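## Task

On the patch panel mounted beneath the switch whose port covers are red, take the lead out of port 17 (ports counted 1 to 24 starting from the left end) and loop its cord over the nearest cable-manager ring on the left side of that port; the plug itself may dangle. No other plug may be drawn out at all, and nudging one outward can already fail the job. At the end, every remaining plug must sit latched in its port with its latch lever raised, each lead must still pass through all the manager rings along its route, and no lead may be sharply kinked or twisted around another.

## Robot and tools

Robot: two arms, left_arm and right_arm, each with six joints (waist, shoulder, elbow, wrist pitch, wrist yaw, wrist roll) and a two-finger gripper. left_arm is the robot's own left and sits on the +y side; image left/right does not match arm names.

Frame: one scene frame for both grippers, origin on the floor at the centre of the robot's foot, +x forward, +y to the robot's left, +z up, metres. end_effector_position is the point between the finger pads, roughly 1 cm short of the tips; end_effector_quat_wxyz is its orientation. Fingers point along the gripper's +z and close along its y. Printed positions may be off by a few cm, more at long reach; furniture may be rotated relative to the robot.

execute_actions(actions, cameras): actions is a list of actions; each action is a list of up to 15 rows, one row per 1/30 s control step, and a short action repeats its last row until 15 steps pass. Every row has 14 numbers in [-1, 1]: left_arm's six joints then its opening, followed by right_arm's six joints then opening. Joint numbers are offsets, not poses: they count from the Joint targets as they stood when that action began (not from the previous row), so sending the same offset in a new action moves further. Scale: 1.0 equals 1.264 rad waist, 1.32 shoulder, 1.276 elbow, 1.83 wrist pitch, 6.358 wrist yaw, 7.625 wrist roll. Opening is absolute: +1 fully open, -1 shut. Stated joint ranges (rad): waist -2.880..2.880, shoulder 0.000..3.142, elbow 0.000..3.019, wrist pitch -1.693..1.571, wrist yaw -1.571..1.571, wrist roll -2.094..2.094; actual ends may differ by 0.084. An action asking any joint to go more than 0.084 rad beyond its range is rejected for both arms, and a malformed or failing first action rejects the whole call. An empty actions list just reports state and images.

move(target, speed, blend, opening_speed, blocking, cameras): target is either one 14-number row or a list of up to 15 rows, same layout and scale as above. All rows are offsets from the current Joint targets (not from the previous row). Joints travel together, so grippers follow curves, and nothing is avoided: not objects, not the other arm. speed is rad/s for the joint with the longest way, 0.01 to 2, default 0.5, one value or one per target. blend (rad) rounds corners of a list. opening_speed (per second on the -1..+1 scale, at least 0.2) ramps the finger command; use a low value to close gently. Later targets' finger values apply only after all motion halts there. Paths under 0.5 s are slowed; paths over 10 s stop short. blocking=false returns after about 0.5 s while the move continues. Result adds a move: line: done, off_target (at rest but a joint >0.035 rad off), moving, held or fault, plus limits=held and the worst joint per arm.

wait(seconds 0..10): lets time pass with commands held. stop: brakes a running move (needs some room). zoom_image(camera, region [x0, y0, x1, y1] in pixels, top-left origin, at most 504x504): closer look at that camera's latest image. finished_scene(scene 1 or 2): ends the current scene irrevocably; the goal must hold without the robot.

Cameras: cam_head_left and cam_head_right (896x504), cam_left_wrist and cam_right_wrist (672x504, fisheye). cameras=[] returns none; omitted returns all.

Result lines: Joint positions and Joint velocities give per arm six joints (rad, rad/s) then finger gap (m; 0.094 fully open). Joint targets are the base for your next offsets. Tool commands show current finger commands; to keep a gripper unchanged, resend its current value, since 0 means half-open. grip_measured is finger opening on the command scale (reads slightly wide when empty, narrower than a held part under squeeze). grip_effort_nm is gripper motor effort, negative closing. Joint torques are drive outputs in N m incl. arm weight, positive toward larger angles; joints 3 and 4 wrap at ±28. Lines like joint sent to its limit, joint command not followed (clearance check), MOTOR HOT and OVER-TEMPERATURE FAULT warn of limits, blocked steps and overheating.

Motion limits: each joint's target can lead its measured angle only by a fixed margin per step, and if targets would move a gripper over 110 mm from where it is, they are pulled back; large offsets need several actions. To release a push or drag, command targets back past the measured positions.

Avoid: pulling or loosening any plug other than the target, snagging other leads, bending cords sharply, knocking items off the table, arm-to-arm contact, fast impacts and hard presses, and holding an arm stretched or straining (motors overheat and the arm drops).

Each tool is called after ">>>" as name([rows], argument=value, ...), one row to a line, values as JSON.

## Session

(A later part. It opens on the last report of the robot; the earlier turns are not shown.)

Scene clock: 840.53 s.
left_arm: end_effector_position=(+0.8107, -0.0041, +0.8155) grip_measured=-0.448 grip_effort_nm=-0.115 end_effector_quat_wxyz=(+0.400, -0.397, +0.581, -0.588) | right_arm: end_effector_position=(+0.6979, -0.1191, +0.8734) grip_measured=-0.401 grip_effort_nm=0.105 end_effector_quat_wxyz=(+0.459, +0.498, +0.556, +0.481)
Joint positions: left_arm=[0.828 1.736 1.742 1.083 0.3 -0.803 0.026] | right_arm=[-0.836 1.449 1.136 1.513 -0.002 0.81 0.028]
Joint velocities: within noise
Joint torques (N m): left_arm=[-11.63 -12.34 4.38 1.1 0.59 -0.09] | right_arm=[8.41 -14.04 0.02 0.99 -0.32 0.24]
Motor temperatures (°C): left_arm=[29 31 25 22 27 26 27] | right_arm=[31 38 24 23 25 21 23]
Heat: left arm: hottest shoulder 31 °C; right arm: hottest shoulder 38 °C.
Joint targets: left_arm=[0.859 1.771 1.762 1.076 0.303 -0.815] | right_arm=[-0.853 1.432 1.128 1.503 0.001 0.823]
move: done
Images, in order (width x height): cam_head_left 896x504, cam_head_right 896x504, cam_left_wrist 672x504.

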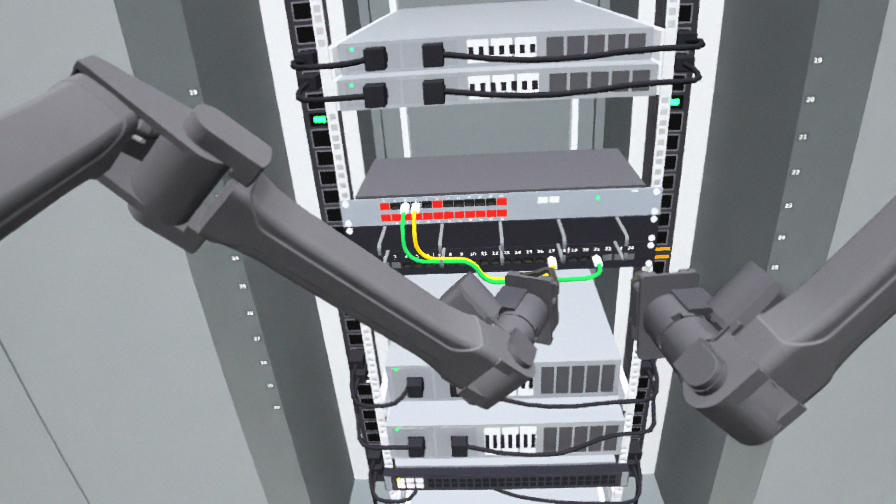

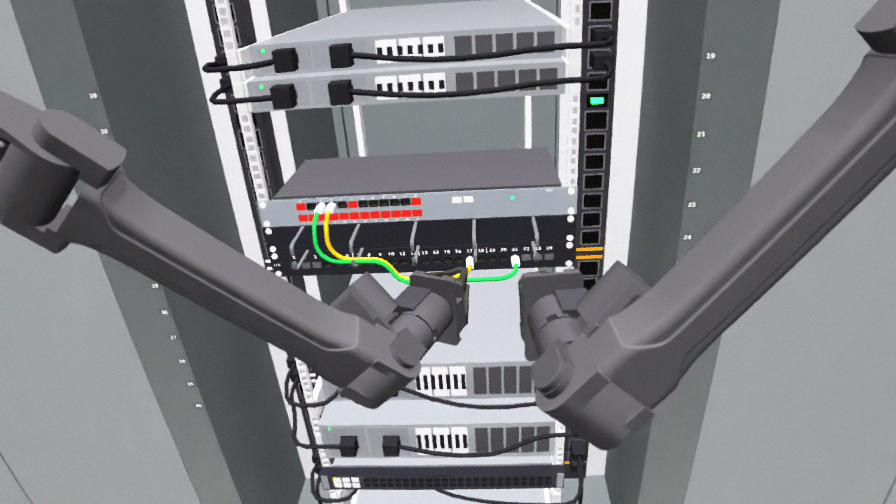

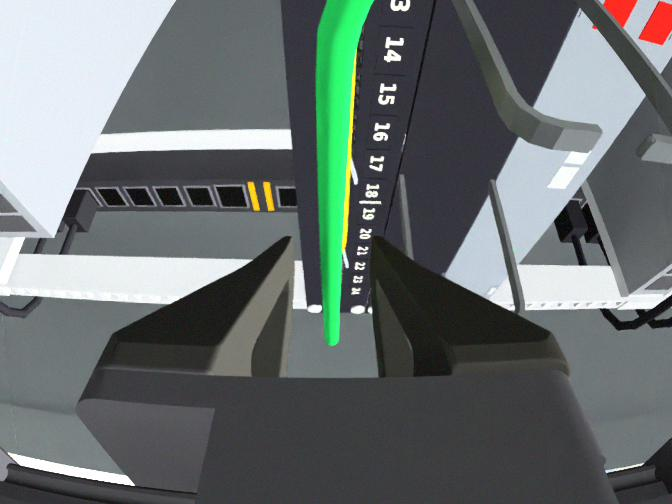

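>>> move(target=[-0.053,0.0101,0.0386,-0.0224,0,0,-0.45, 0,0,0,0,0,0,-0.4], speed=0.1, cameras=["cam_left_wrist","cam_head_right","cam_head_left","cam_right_wrist"])

>>> zoom_image(camera="cam_left_wrist", region=[230, 100, 430, 300])

>>> zoom_image(camera="cam_head_right", region=[400, 200, 540, 310])

>>> zoom_image(camera="cam_right_wrist", region=[310, 180, 430, 360])

Scene clock: 869.23 s.
left_arm: end_effector_position=(+0.8235, -0.0133, +0.8235) grip_measured=-0.448 grip_effort_nm=-0.115 end_effector_quat_wxyz=(+0.395, -0.398, +0.576, -0.594) | right_arm: end_effector_position=(+0.6979, -0.1191, +0.8734) grip_measured=-0.401 grip_effort_nm=0.105 end_effector_quat_wxyz=(+0.459, +0.498, +0.556, +0.481)
Joint positions: left_arm=[0.809 1.747 1.789 1.043 0.301 -0.803 0.026] | right_arm=[-0.836 1.449 1.136 1.513 -0.002 0.81 0.028]
Joint velocities: within noise
Joint torques (N m): left_arm=[-16.15 -11.99 4.67 0.95 0.6 -0.08] | right_arm=[8.29 -13.92 0.03 0.96 -0.33 0.22]
Motor temperatures (°C): left_arm=[29 31 25 22 27 26 27] | right_arm=[31 38 24 23 25 21 23]
Heat: left arm: hottest shoulder 31 °C; right arm: hottest shoulder 38 °C.
Joint targets: left_arm=[0.792 1.785 1.811 1.034 0.303 -0.815] | right_arm=[-0.853 1.432 1.128 1.503 0.001 0.823]
move: off_target (left_arm); left_arm: the shoulder is farthest, 0.037 rad from its target

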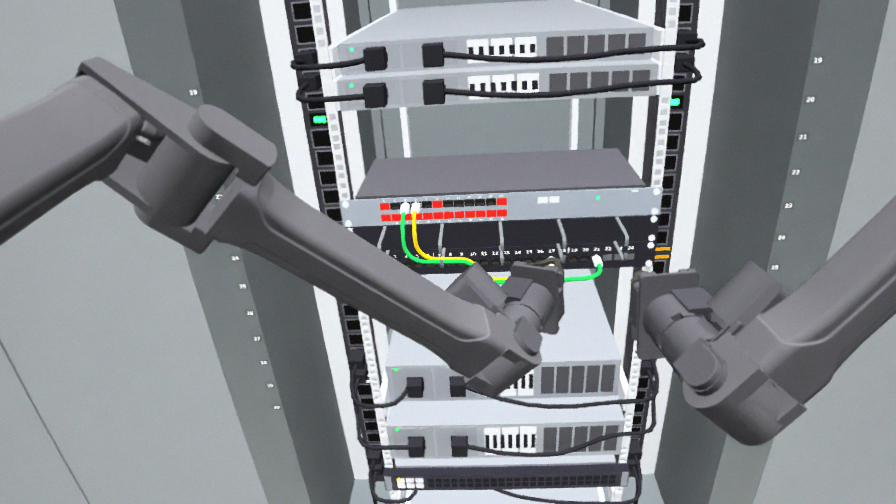

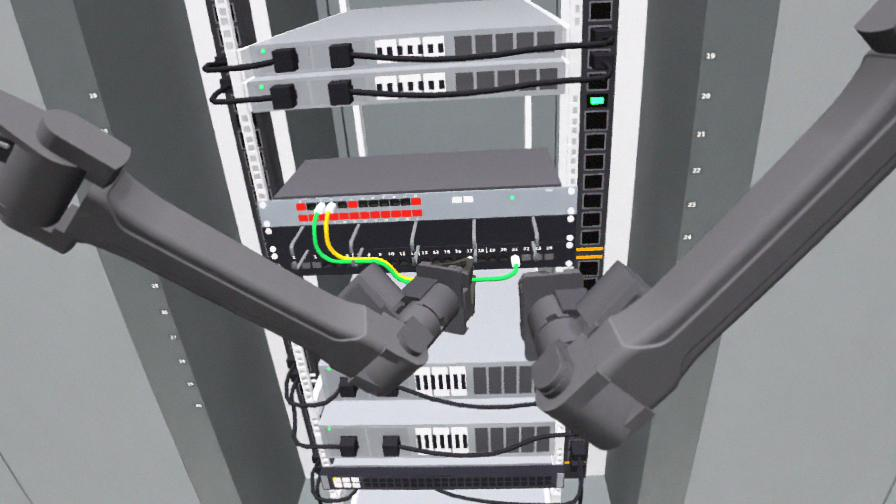

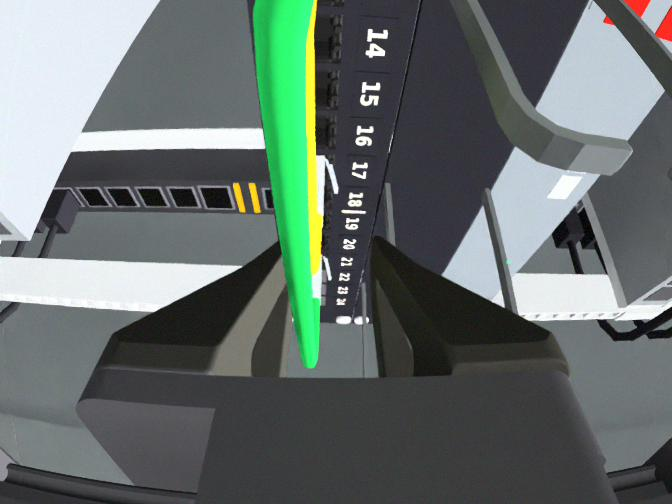

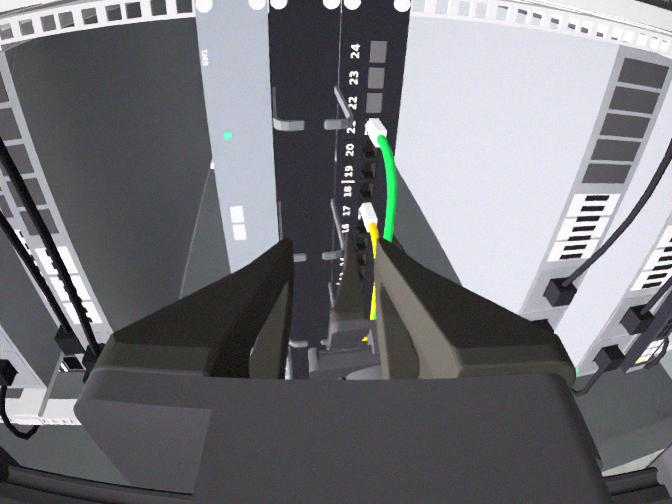

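Scaled by 2.520 from the camera's 672x504 image, which has a finer 960x720 frame.

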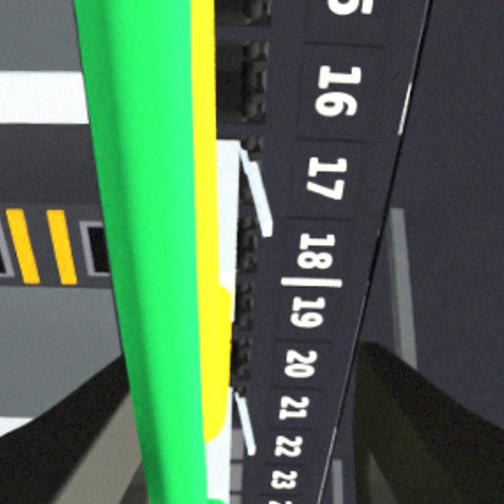

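Scaled by 3.600 from the camera's 896x504 image, which has a finer 1280x720 frame.

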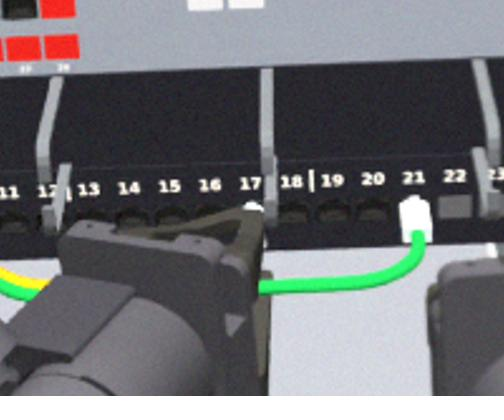

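Scaled by 2.800 from the camera's 672x504 image, which has a finer 960x720 frame.

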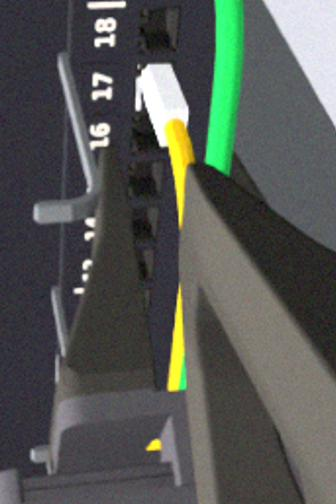

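>>> move(target=[0.0467,0,0,0,0,0,-0.45, 0,0,0,0,0,0,-0.4], speed=0.15, cameras=[])

>>> move(target=[0,0.006,0.028,-0.016,0,0,-0.45, 0,0,0,0,0,0,-0.4], speed=0.1, cameras=["cam_left_wrist","cam_head_right","cam_head_left","cam_right_wrist"])

>>> zoom_image(camera="cam_left_wrist", region=[230, 100, 430, 300])

>>> zoom_image(camera="cam_head_right", region=[400, 200, 540, 310])

>>> zoom_image(camera="cam_right_wrist", region=[310, 180, 430, 360])

Scene clock: 895.60 s.
left_arm: end_effector_position=(+0.8238, -0.0084, +0.8182) grip_measured=-0.448 grip_effort_nm=-0.110 end_effector_quat_wxyz=(+0.397, -0.397, +0.580, -0.590) | right_arm: end_effector_position=(+0.6979, -0.1191, +0.8734) grip_measured=-0.401 grip_effort_nm=0.100 end_effector_quat_wxyz=(+0.459, +0.498, +0.556, +0.481)
Joint positions: left_arm=[0.82 1.747 1.79 1.043 0.301 -0.803 0.026] | right_arm=[-0.836 1.449 1.136 1.513 -0.002 0.81 0.028]
Joint velocities: within noise
Joint torques (N m): left_arm=[-11.81 -12.28 4.64 1.06 0.59 -0.08] | right_arm=[8.18 -14.15 0.06 0.92 -0.32 0.23]
Motor temperatures (°C): left_arm=[29 30 26 22 27 26 27] | right_arm=[31 38 24 23 25 21 23]
Heat: left arm: hottest shoulder 30 °C; right arm: hottest shoulder 38 °C.
Joint targets: left_arm=[0.851 1.784 1.811 1.034 0.303 -0.815] | right_arm=[-0.853 1.432 1.128 1.503 0.001 0.823]
move: off_target (left_arm); left_arm: the shoulder is farthest, 0.038 rad from its target
No camera images: "cameras" was empty.

Scene clock: 896.47 s.
left_arm: end_effector_position=(+0.8338, -0.0078, +0.8186) grip_measured=-0.448 grip_effort_nm=-0.115 end_effector_quat_wxyz=(+0.397, -0.397, +0.580, -0.590) | right_arm: end_effector_position=(+0.6979, -0.1191, +0.8734) grip_measured=-0.401 grip_effort_nm=0.100 end_effector_quat_wxyz=(+0.459, +0.498, +0.556, +0.481)
Joint positions: left_arm=[0.82 1.753 1.825 1.015 0.301 -0.803 0.026] | right_arm=[-0.836 1.449 1.136 1.513 -0.002 0.81 0.028]
Joint velocities: within noise
Joint torques (N m): left_arm=[-11.93 -12.63 4.82 0.96 0.59 -0.08] | right_arm=[8.53 -14.1 0.03 0.91 -0.34 0.21]
Motor temperatures (°C): left_arm=[29 30 26 22 27 26 27] | right_arm=[31 38 24 23 25 21 23]
Heat: left arm: hottest shoulder 30 °C; right arm: hottest shoulder 38 °C.
Joint targets: left_arm=[0.851 1.792 1.847 1.005 0.303 -0.815] | right_arm=[-0.853 1.432 1.128 1.503 0.001 0.823]
move: off_target (left_arm); left_arm: the shoulder is farthest, 0.039 rad from its target

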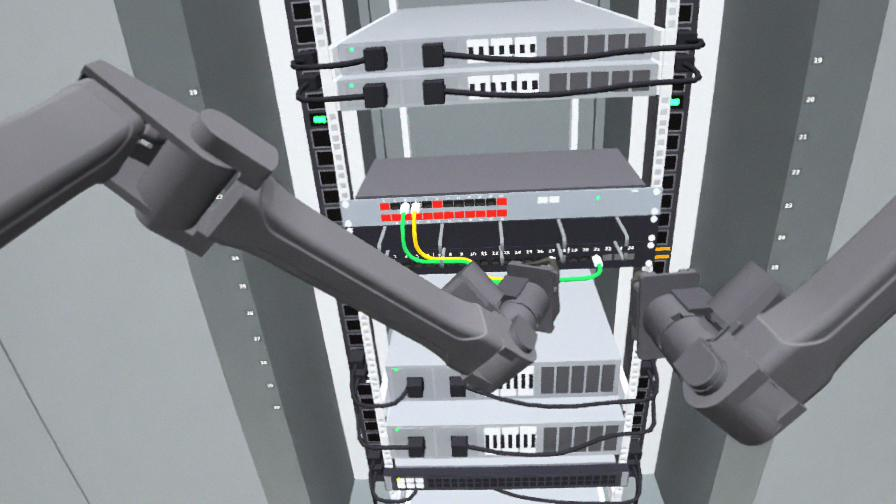

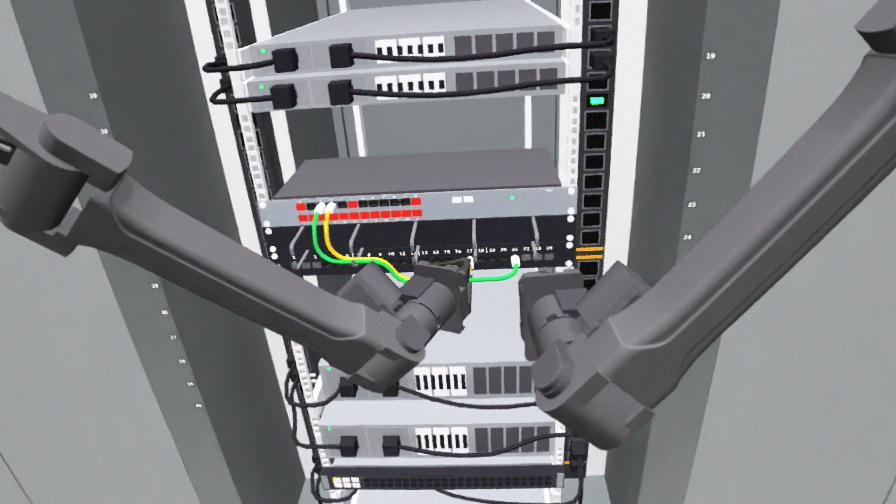

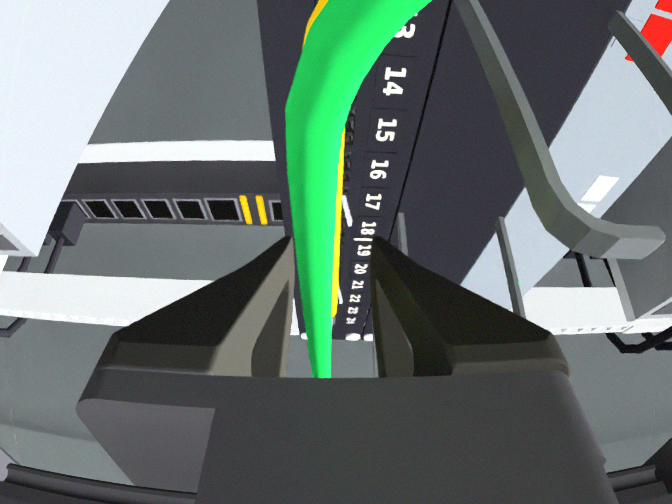

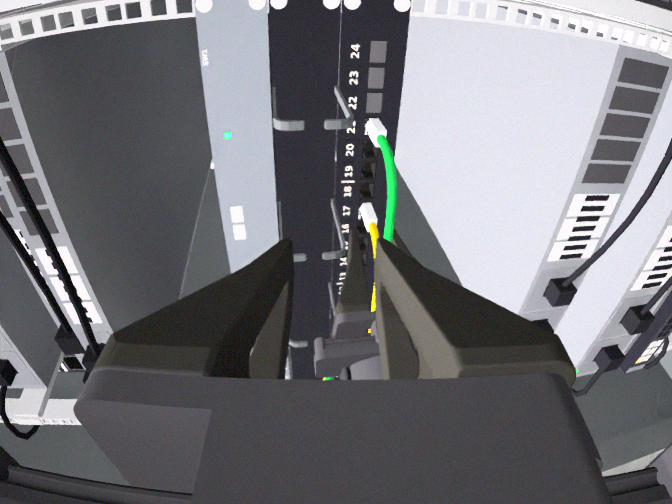

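Scaled by 2.520 from the camera's 672x504 image, which has a finer 960x720 frame.

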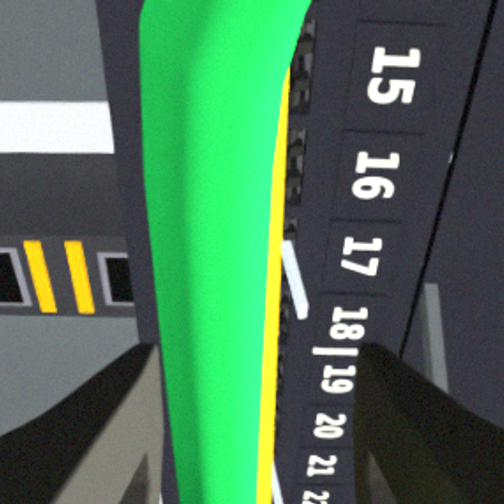

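Scaled by 3.600 from the camera's 896x504 image, which has a finer 1280x720 frame.

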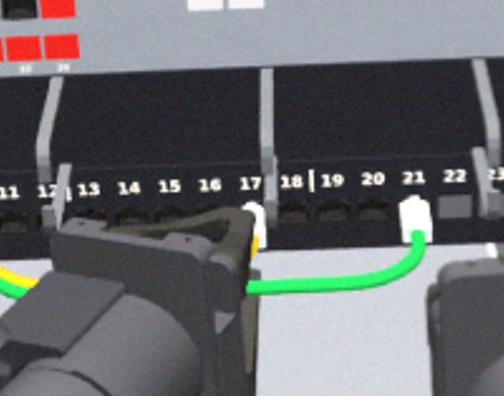

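Scaled by 2.800 from the camera's 672x504 image, which has a finer 960x720 frame.

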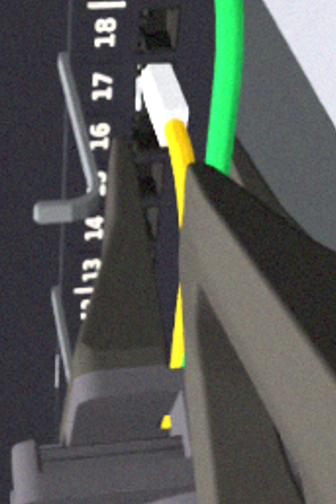

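>>> zoom_image(camera="cam_head_left", region=[510, 220, 590, 290])

>>> zoom_image(camera="cam_head_right", region=[430, 220, 510, 290])

Scaled by 6.300 from the camera's 896x504 image, which has a finer 1280x720 frame.

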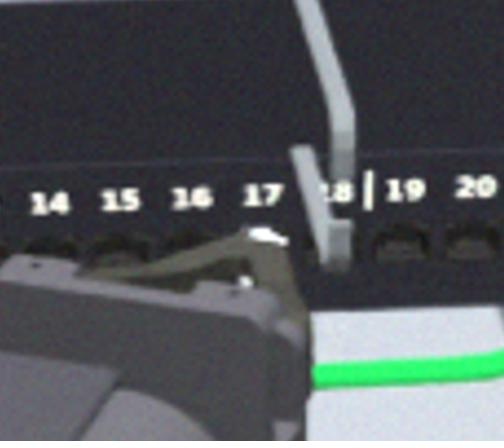

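Scaled by 6.300 from the camera's 896x504 image, which has a finer 1280x720 frame.

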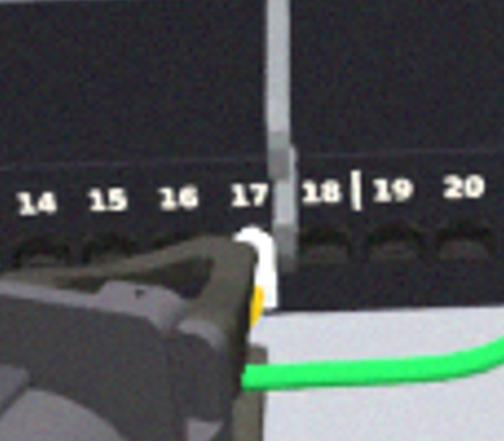

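>>> move(target=[0,0.0088,0.0252,-0.0113,0.0025,0,-0.45, 0,0,0,0,0,0,-0.4], speed=0.1, cameras=["cam_left_wrist","cam_head_right","cam_head_left","cam_right_wrist"])

>>> zoom_image(camera="cam_left_wrist", region=[230, 100, 430, 300])

>>> zoom_image(camera="cam_head_right", region=[430, 220, 510, 290])

>>> zoom_image(camera="cam_head_left", region=[510, 220, 590, 290])

>>> zoom_image(camera="cam_right_wrist", region=[330, 180, 410, 280])

Scene clock: 1002.63 s.
left_arm: end_effector_position=(+0.8395, -0.0111, +0.8186) grip_measured=-0.448 grip_effort_nm=-0.115 end_effector_quat_wxyz=(+0.395, -0.392, +0.579, -0.596) | right_arm: end_effector_position=(+0.6979, -0.1191, +0.8734) grip_measured=-0.401 grip_effort_nm=0.105 end_effector_quat_wxyz=(+0.459, +0.498, +0.556, +0.481)
Joint positions: left_arm=[0.82 1.765 1.856 0.994 0.316 -0.803 0.026] | right_arm=[-0.836 1.449 1.136 1.513 -0.002 0.81 0.028]
Joint velocities: within noise
Joint torques (N m): left_arm=[-11.99 -12.63 5.04 1.1 0.6 -0.09] | right_arm=[8.23 -14.04 -0.05 0.98 -0.32 0.23]
Motor temperatures (°C): left_arm=[28 32 27 22 28 26 27] | right_arm=[31 38 24 23 25 21 23]
Heat: left arm: hottest shoulder 32 °C; right arm: hottest shoulder 38 °C.
Joint targets: left_arm=[0.851 1.804 1.879 0.984 0.319 -0.815] | right_arm=[-0.853 1.432 1.128 1.503 0.001 0.823]
move: off_target (left_arm); left_arm: the shoulder is farthest, 0.039 rad from its target

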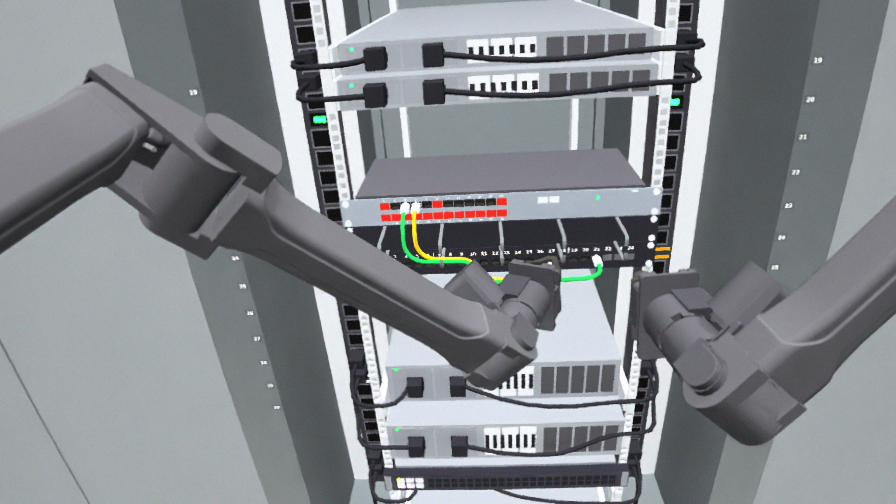

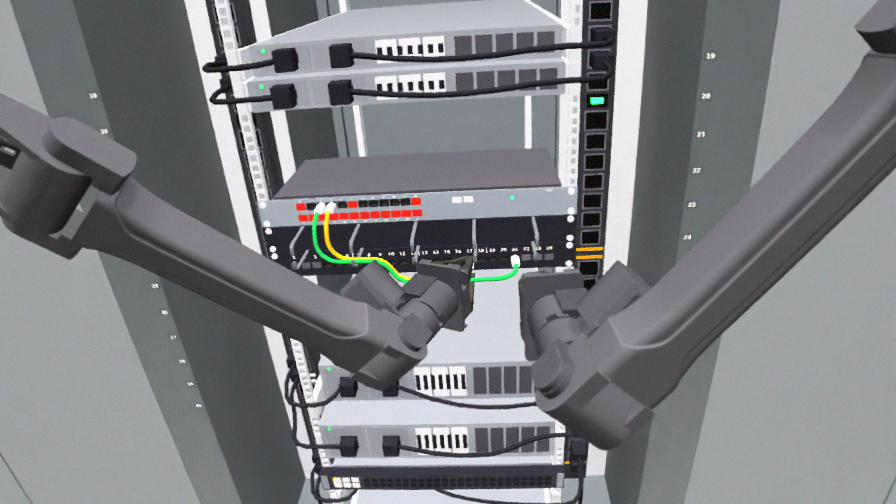

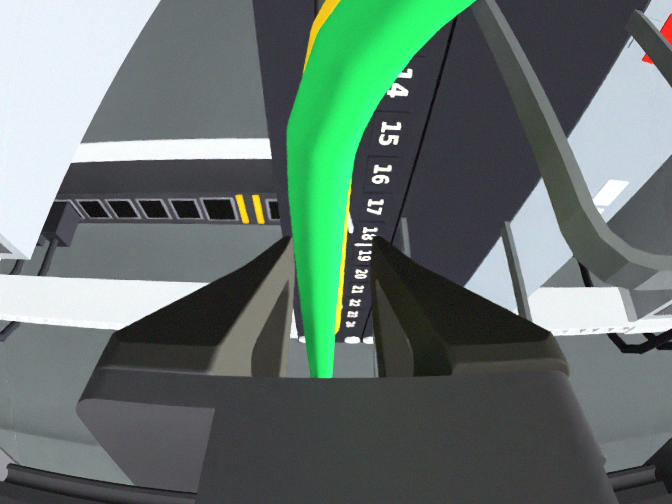

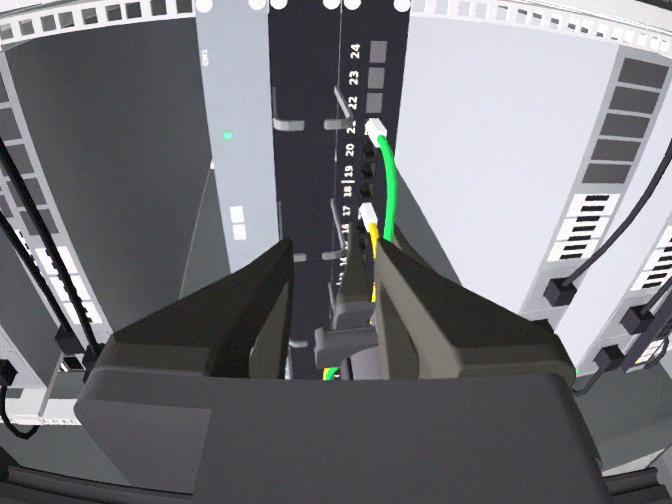

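Scaled by 2.520 from the camera's 672x504 image, which has a finer 960x720 frame.

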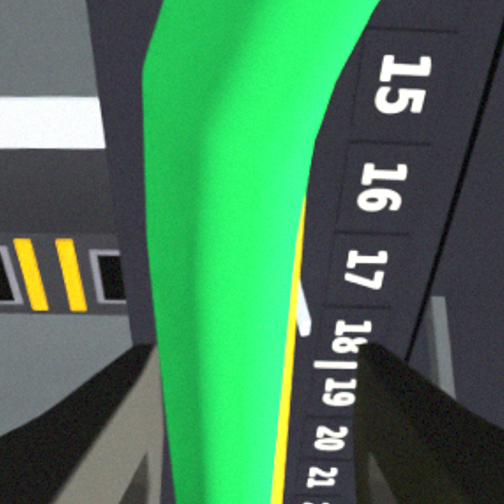

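Scaled by 6.300 from the camera's 896x504 image, which has a finer 1280x720 frame.

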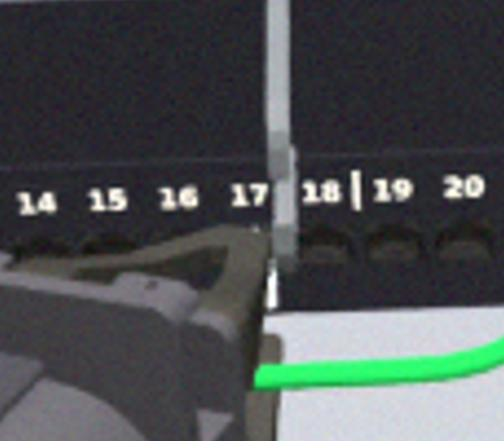

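Scaled by 6.300 from the camera's 896x504 image, which has a finer 1280x720 frame.

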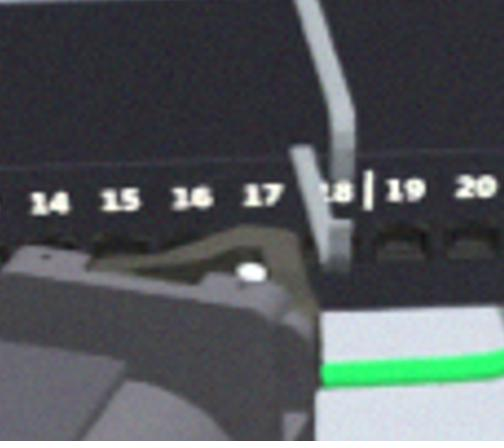

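Scaled by 5.040 from the camera's 672x504 image, which has a finer 960x720 frame.

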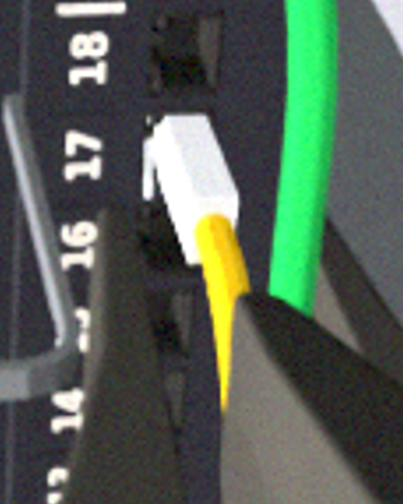

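>>> move(target=[0,0.0125,0.038,-0.0175,0.0024,0,-0.45, 0,0,0,0,0,0,-0.4], speed=0.1, cameras=["cam_left_wrist","cam_head_right","cam_head_left","cam_right_wrist"])

>>> zoom_image(camera="cam_left_wrist", region=[230, 100, 430, 300])

>>> zoom_image(camera="cam_head_right", region=[430, 220, 510, 290])

>>> zoom_image(camera="cam_head_left", region=[510, 220, 590, 290])

>>> zoom_image(camera="cam_right_wrist", region=[330, 180, 410, 280])

Scene clock: 1032.23 s.
left_arm: end_effector_position=(+0.8491, -0.0141, +0.8187) grip_measured=-0.448 grip_effort_nm=-0.115 end_effector_quat_wxyz=(+0.394, -0.387, +0.578, -0.601) | right_arm: end_effector_position=(+0.6979, -0.1191, +0.8734) grip_measured=-0.401 grip_effort_nm=0.100 end_effector_quat_wxyz=(+0.459, +0.498, +0.556, +0.481)
Joint positions: left_arm=[0.82 1.781 1.903 0.962 0.331 -0.803 0.026] | right_arm=[-0.836 1.449 1.136 1.513 -0.002 0.81 0.028]
Joint velocities: within noise
Joint torques (N m): left_arm=[-12.16 -12.51 5.37 0.96 0.61 -0.09] | right_arm=[8.59 -14.1 0.06 1.02 -0.32 0.25]
Motor temperatures (°C): left_arm=[28 30 27 22 28 26 27] | right_arm=[31 38 24 23 25 21 23]
Heat: left arm: hottest shoulder 30 °C; right arm: hottest shoulder 38 °C.
Joint targets: left_arm=[0.851 1.820 1.928 0.953 0.334 -0.815] | right_arm=[-0.853 1.432 1.128 1.503 0.001 0.823]
move: off_target (left_arm); left_arm: the shoulder is farthest, 0.040 rad from its target

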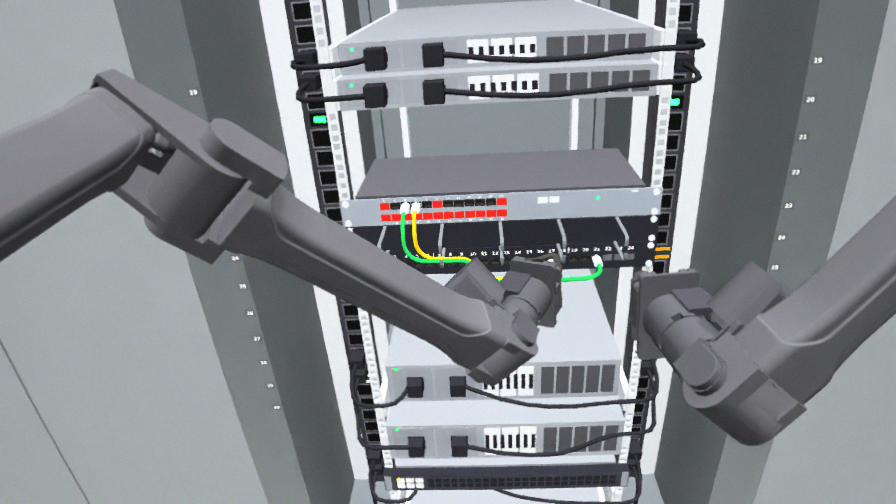

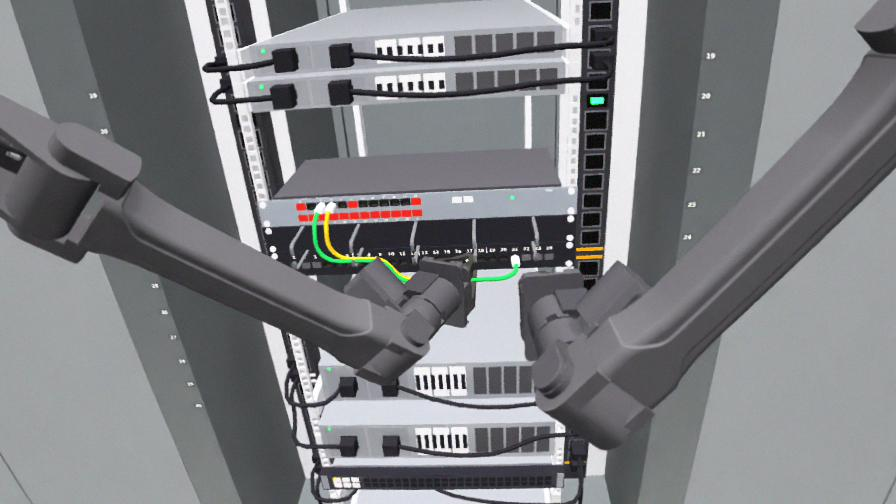

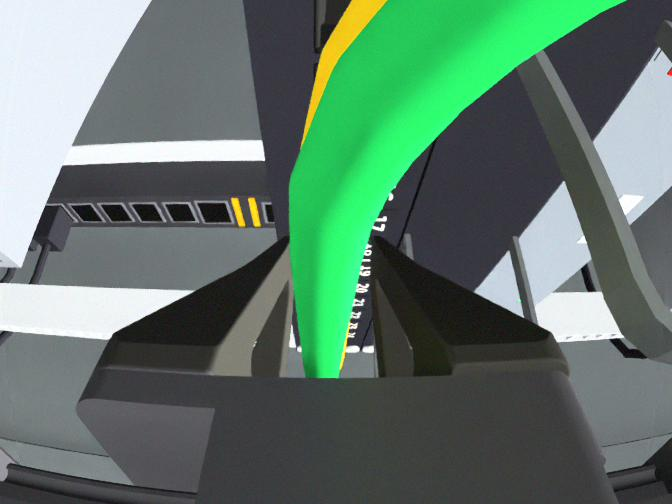

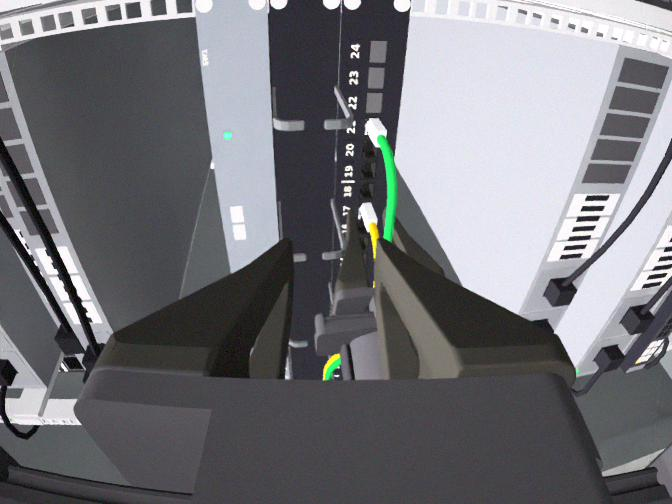

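Scaled by 2.520 from the camera's 672x504 image, which has a finer 960x720 frame.

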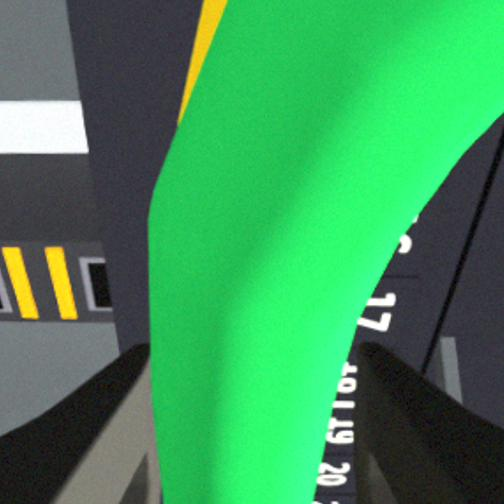

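Scaled by 6.300 from the camera's 896x504 image, which has a finer 1280x720 frame.

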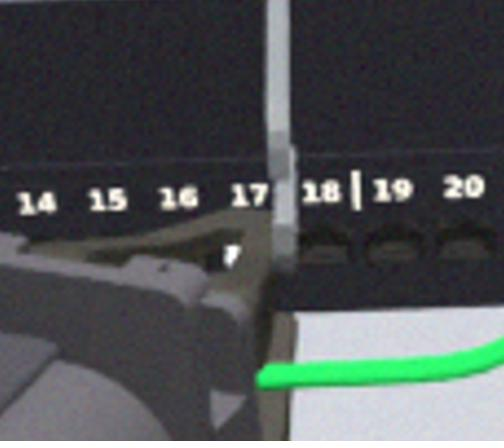

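Scaled by 6.300 from the camera's 896x504 image, which has a finer 1280x720 frame.

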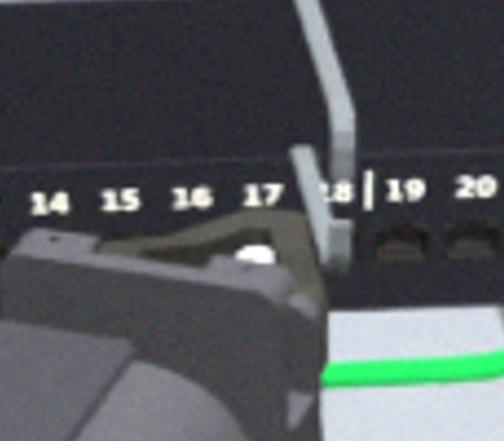

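Scaled by 5.040 from the camera's 672x504 image, which has a finer 960x720 frame.

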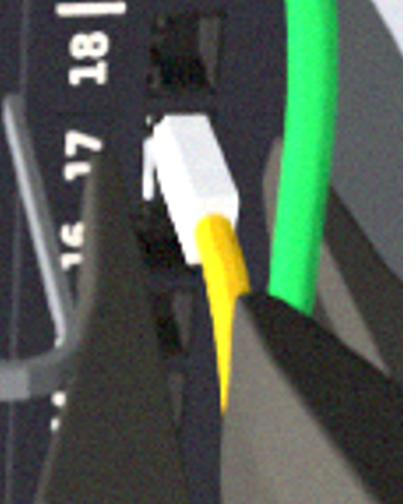

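>>> move(target=[0,0.004,0.0135,-0.0072,0,0,-0.45, 0,0,0,0,0,0,-0.4], speed=0.1, cameras=["cam_head_right","cam_right_wrist"])

>>> zoom_image(camera="cam_right_wrist", region=[330, 180, 410, 280])

Scene clock: 1047.50 s.
left_arm: end_effector_position=(+0.8529, -0.0145, +0.8182) grip_measured=-0.448 grip_effort_nm=-0.115 end_effector_quat_wxyz=(+0.394, -0.387, +0.578, -0.601) | right_arm: end_effector_position=(+0.6979, -0.1191, +0.8734) grip_measured=-0.401 grip_effort_nm=0.105 end_effector_quat_wxyz=(+0.459, +0.498, +0.556, +0.481)
Joint positions: left_arm=[0.82 1.786 1.92 0.949 0.331 -0.803 0.026] | right_arm=[-0.836 1.449 1.136 1.513 -0.002 0.81 0.028]
Joint velocities: within noise
Joint torques (N m): left_arm=[-12.4 -12.75 5.46 0.95 0.61 -0.07] | right_arm=[8.47 -14.1 0.02 0.94 -0.32 0.23]
Motor temperatures (°C): left_arm=[28 31 27 22 28 26 27] | right_arm=[31 38 24 23 25 21 23]
Heat: left arm: hottest shoulder 31 °C; right arm: hottest shoulder 38 °C.
Joint targets: left_arm=[0.851 1.826 1.945 0.939 0.334 -0.815] | right_arm=[-0.853 1.432 1.128 1.503 0.001 0.823]
move: off_target (left_arm); left_arm: the shoulder is farthest, 0.039 rad from its target
Images, in order (width x height): cam_head_right 896x504, cam_right_wrist 672x504.

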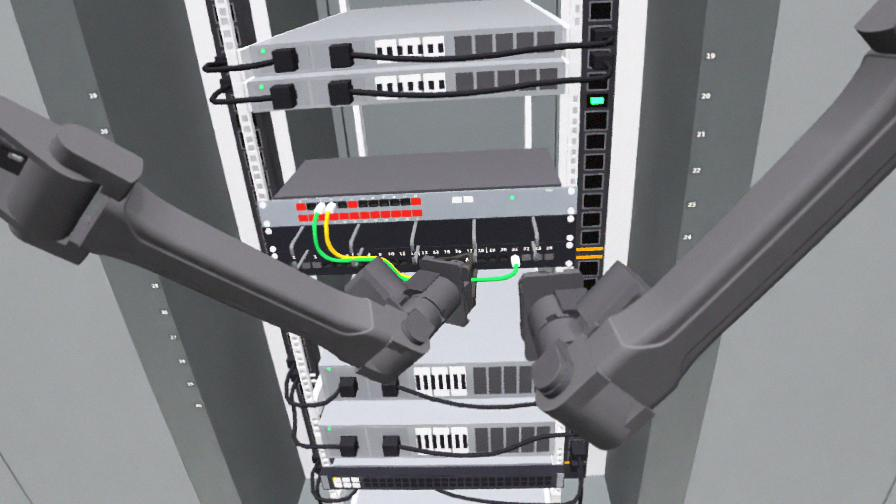

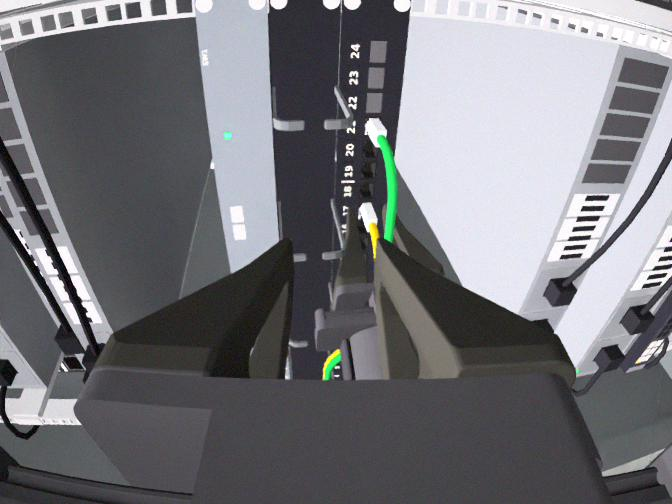

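Scaled by 5.040 from the camera's 672x504 image, which has a finer 960x720 frame.

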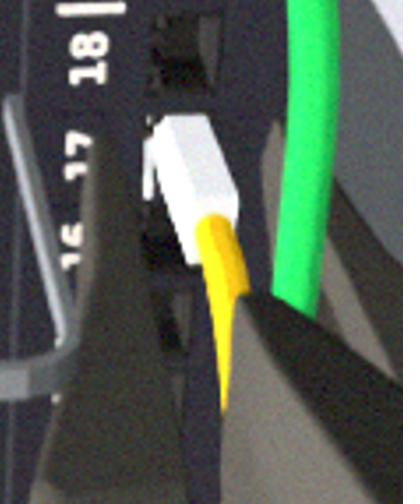

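>>> move(target=[0,0,0,0,0,0,-0.75, 0,0,0,0,0,0,-0.4], opening_speed=0.2, cameras=["cam_head_right","cam_right_wrist"])

>>> zoom_image(camera="cam_right_wrist", region=[330, 180, 410, 280])

Scene clock: 1057.83 s.
left_arm: end_effector_position=(+0.8529, -0.0148, +0.8183) grip_measured=-0.747 grip_effort_nm=-0.120 end_effector_quat_wxyz=(+0.393, -0.386, +0.578, -0.601) | right_arm: end_effector_position=(+0.6979, -0.1191, +0.8734) grip_measured=-0.401 grip_effort_nm=0.105 end_effector_quat_wxyz=(+0.459, +0.498, +0.556, +0.481)
Joint positions: left_arm=[0.82 1.786 1.921 0.948 0.333 -0.803 0.012] | right_arm=[-0.836 1.449 1.136 1.513 -0.002 0.81 0.028]
Joint velocities: within noise
Joint torques (N m): left_arm=[-12.45 -12.69 5.42 0.99 0.55 -0.08] | right_arm=[8.18 -13.86 0.03 0.94 -0.32 0.22]
Motor temperatures (°C): left_arm=[28 31 27 22 28 26 27] | right_arm=[31 38 24 23 25 21 23]
Heat: left arm: hottest shoulder 31 °C; right arm: hottest shoulder 38 °C.
Joint targets: left_arm=[0.851 1.826 1.945 0.939 0.334 -0.815] | right_arm=[-0.853 1.432 1.128 1.503 0.001 0.823]
move: off_target (left_arm); left_arm: the shoulder is farthest, 0.040 rad from its target
Images, in order (width x height): cam_head_right 896x504, cam_right_wrist 672x504.

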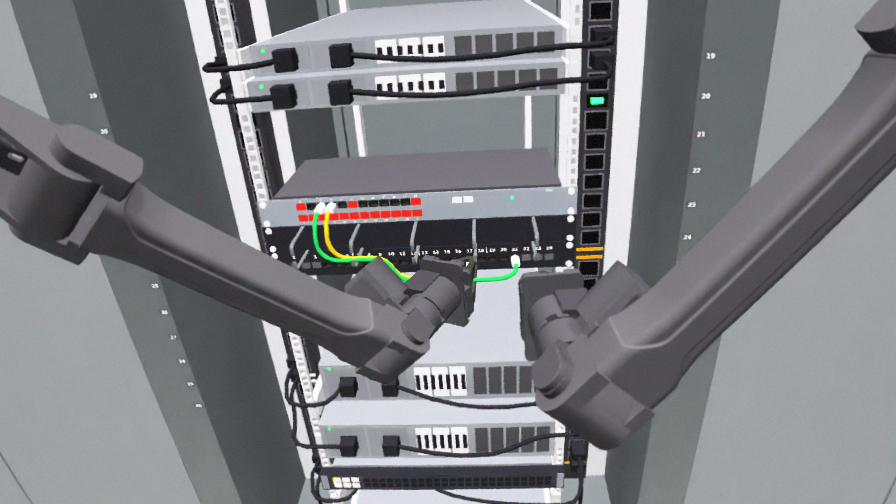

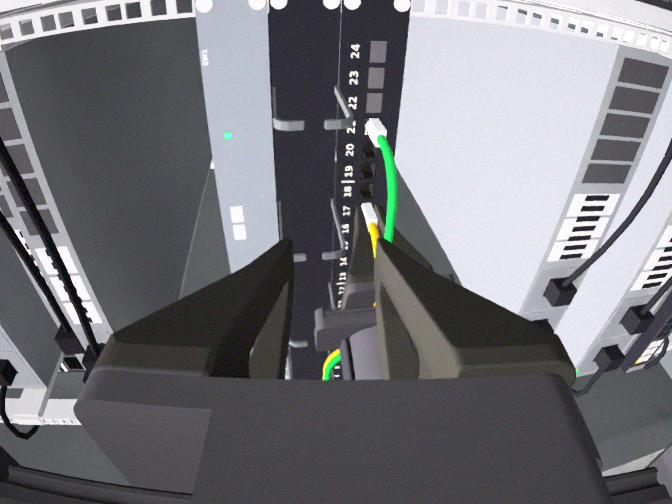

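Scaled by 5.040 from the camera's 672x504 image, which has a finer 960x720 frame.

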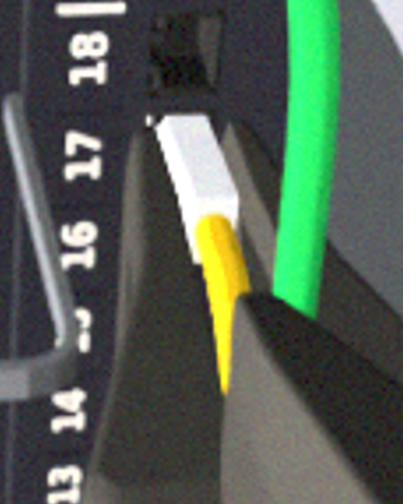

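>>> move(target=[0,0,0,0,0,0,-0.93, 0,0,0,0,0,0,-0.4], opening_speed=0.2, cameras=["cam_left_wrist","cam_right_wrist"])

>>> zoom_image(camera="cam_right_wrist", region=[330, 180, 410, 280])

Scene clock: 1065.13 s.
left_arm: end_effector_position=(+0.8528, -0.0147, +0.8178) grip_measured=-0.874 grip_effort_nm=-1.048 end_effector_quat_wxyz=(+0.393, -0.386, +0.579, -0.601) | right_arm: end_effector_position=(+0.6979, -0.1191, +0.8734) grip_measured=-0.401 grip_effort_nm=0.105 end_effector_quat_wxyz=(+0.459, +0.498, +0.556, +0.481)
Joint positions: left_arm=[0.821 1.787 1.921 0.948 0.333 -0.803 0.006] | right_arm=[-0.836 1.449 1.136 1.513 -0.002 0.81 0.028]
Joint velocities: within noise
Joint torques (N m): left_arm=[-12.22 -12.69 5.45 1.07 0.53 -0.08] | right_arm=[8.7 -14.15 0.05 0.91 -0.32 0.23]
Motor temperatures (°C): left_arm=[28 31 27 22 28 26 27] | right_arm=[31 38 24 23 25 21 23]
Heat: left arm: hottest shoulder 31 °C; right arm: hottest shoulder 38 °C.
Joint targets: left_arm=[0.851 1.826 1.945 0.939 0.334 -0.815] | right_arm=[-0.853 1.432 1.128 1.503 0.001 0.823]
move: off_target (left_arm); left_arm: the shoulder is farthest, 0.039 rad from its target
Images, in order (width x height): cam_left_wrist 672x504, cam_right_wrist 672x504.

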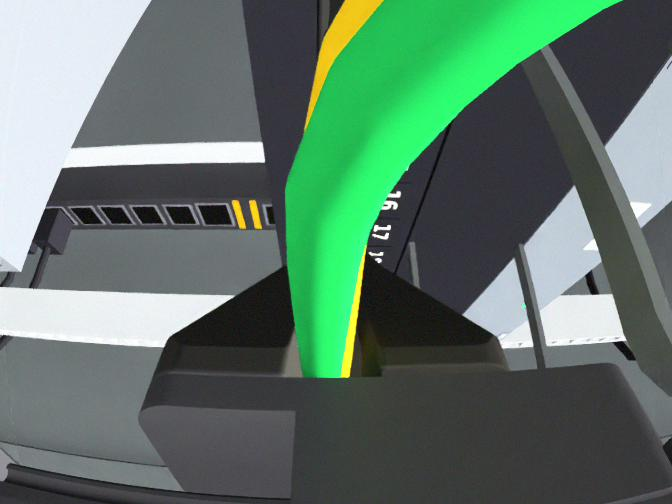

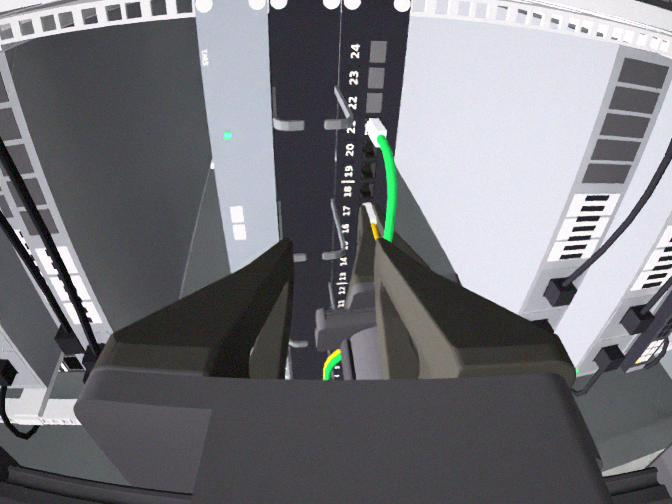

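Scaled by 5.040 from the camera's 672x504 image, which has a finer 960x720 frame.

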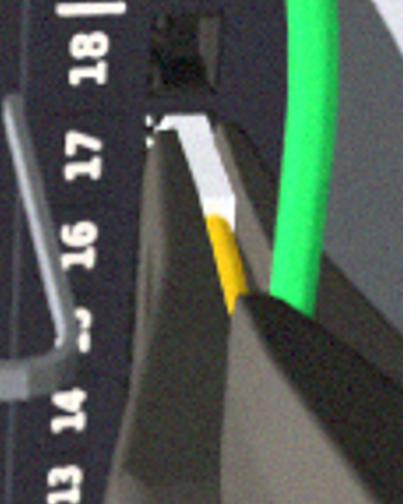

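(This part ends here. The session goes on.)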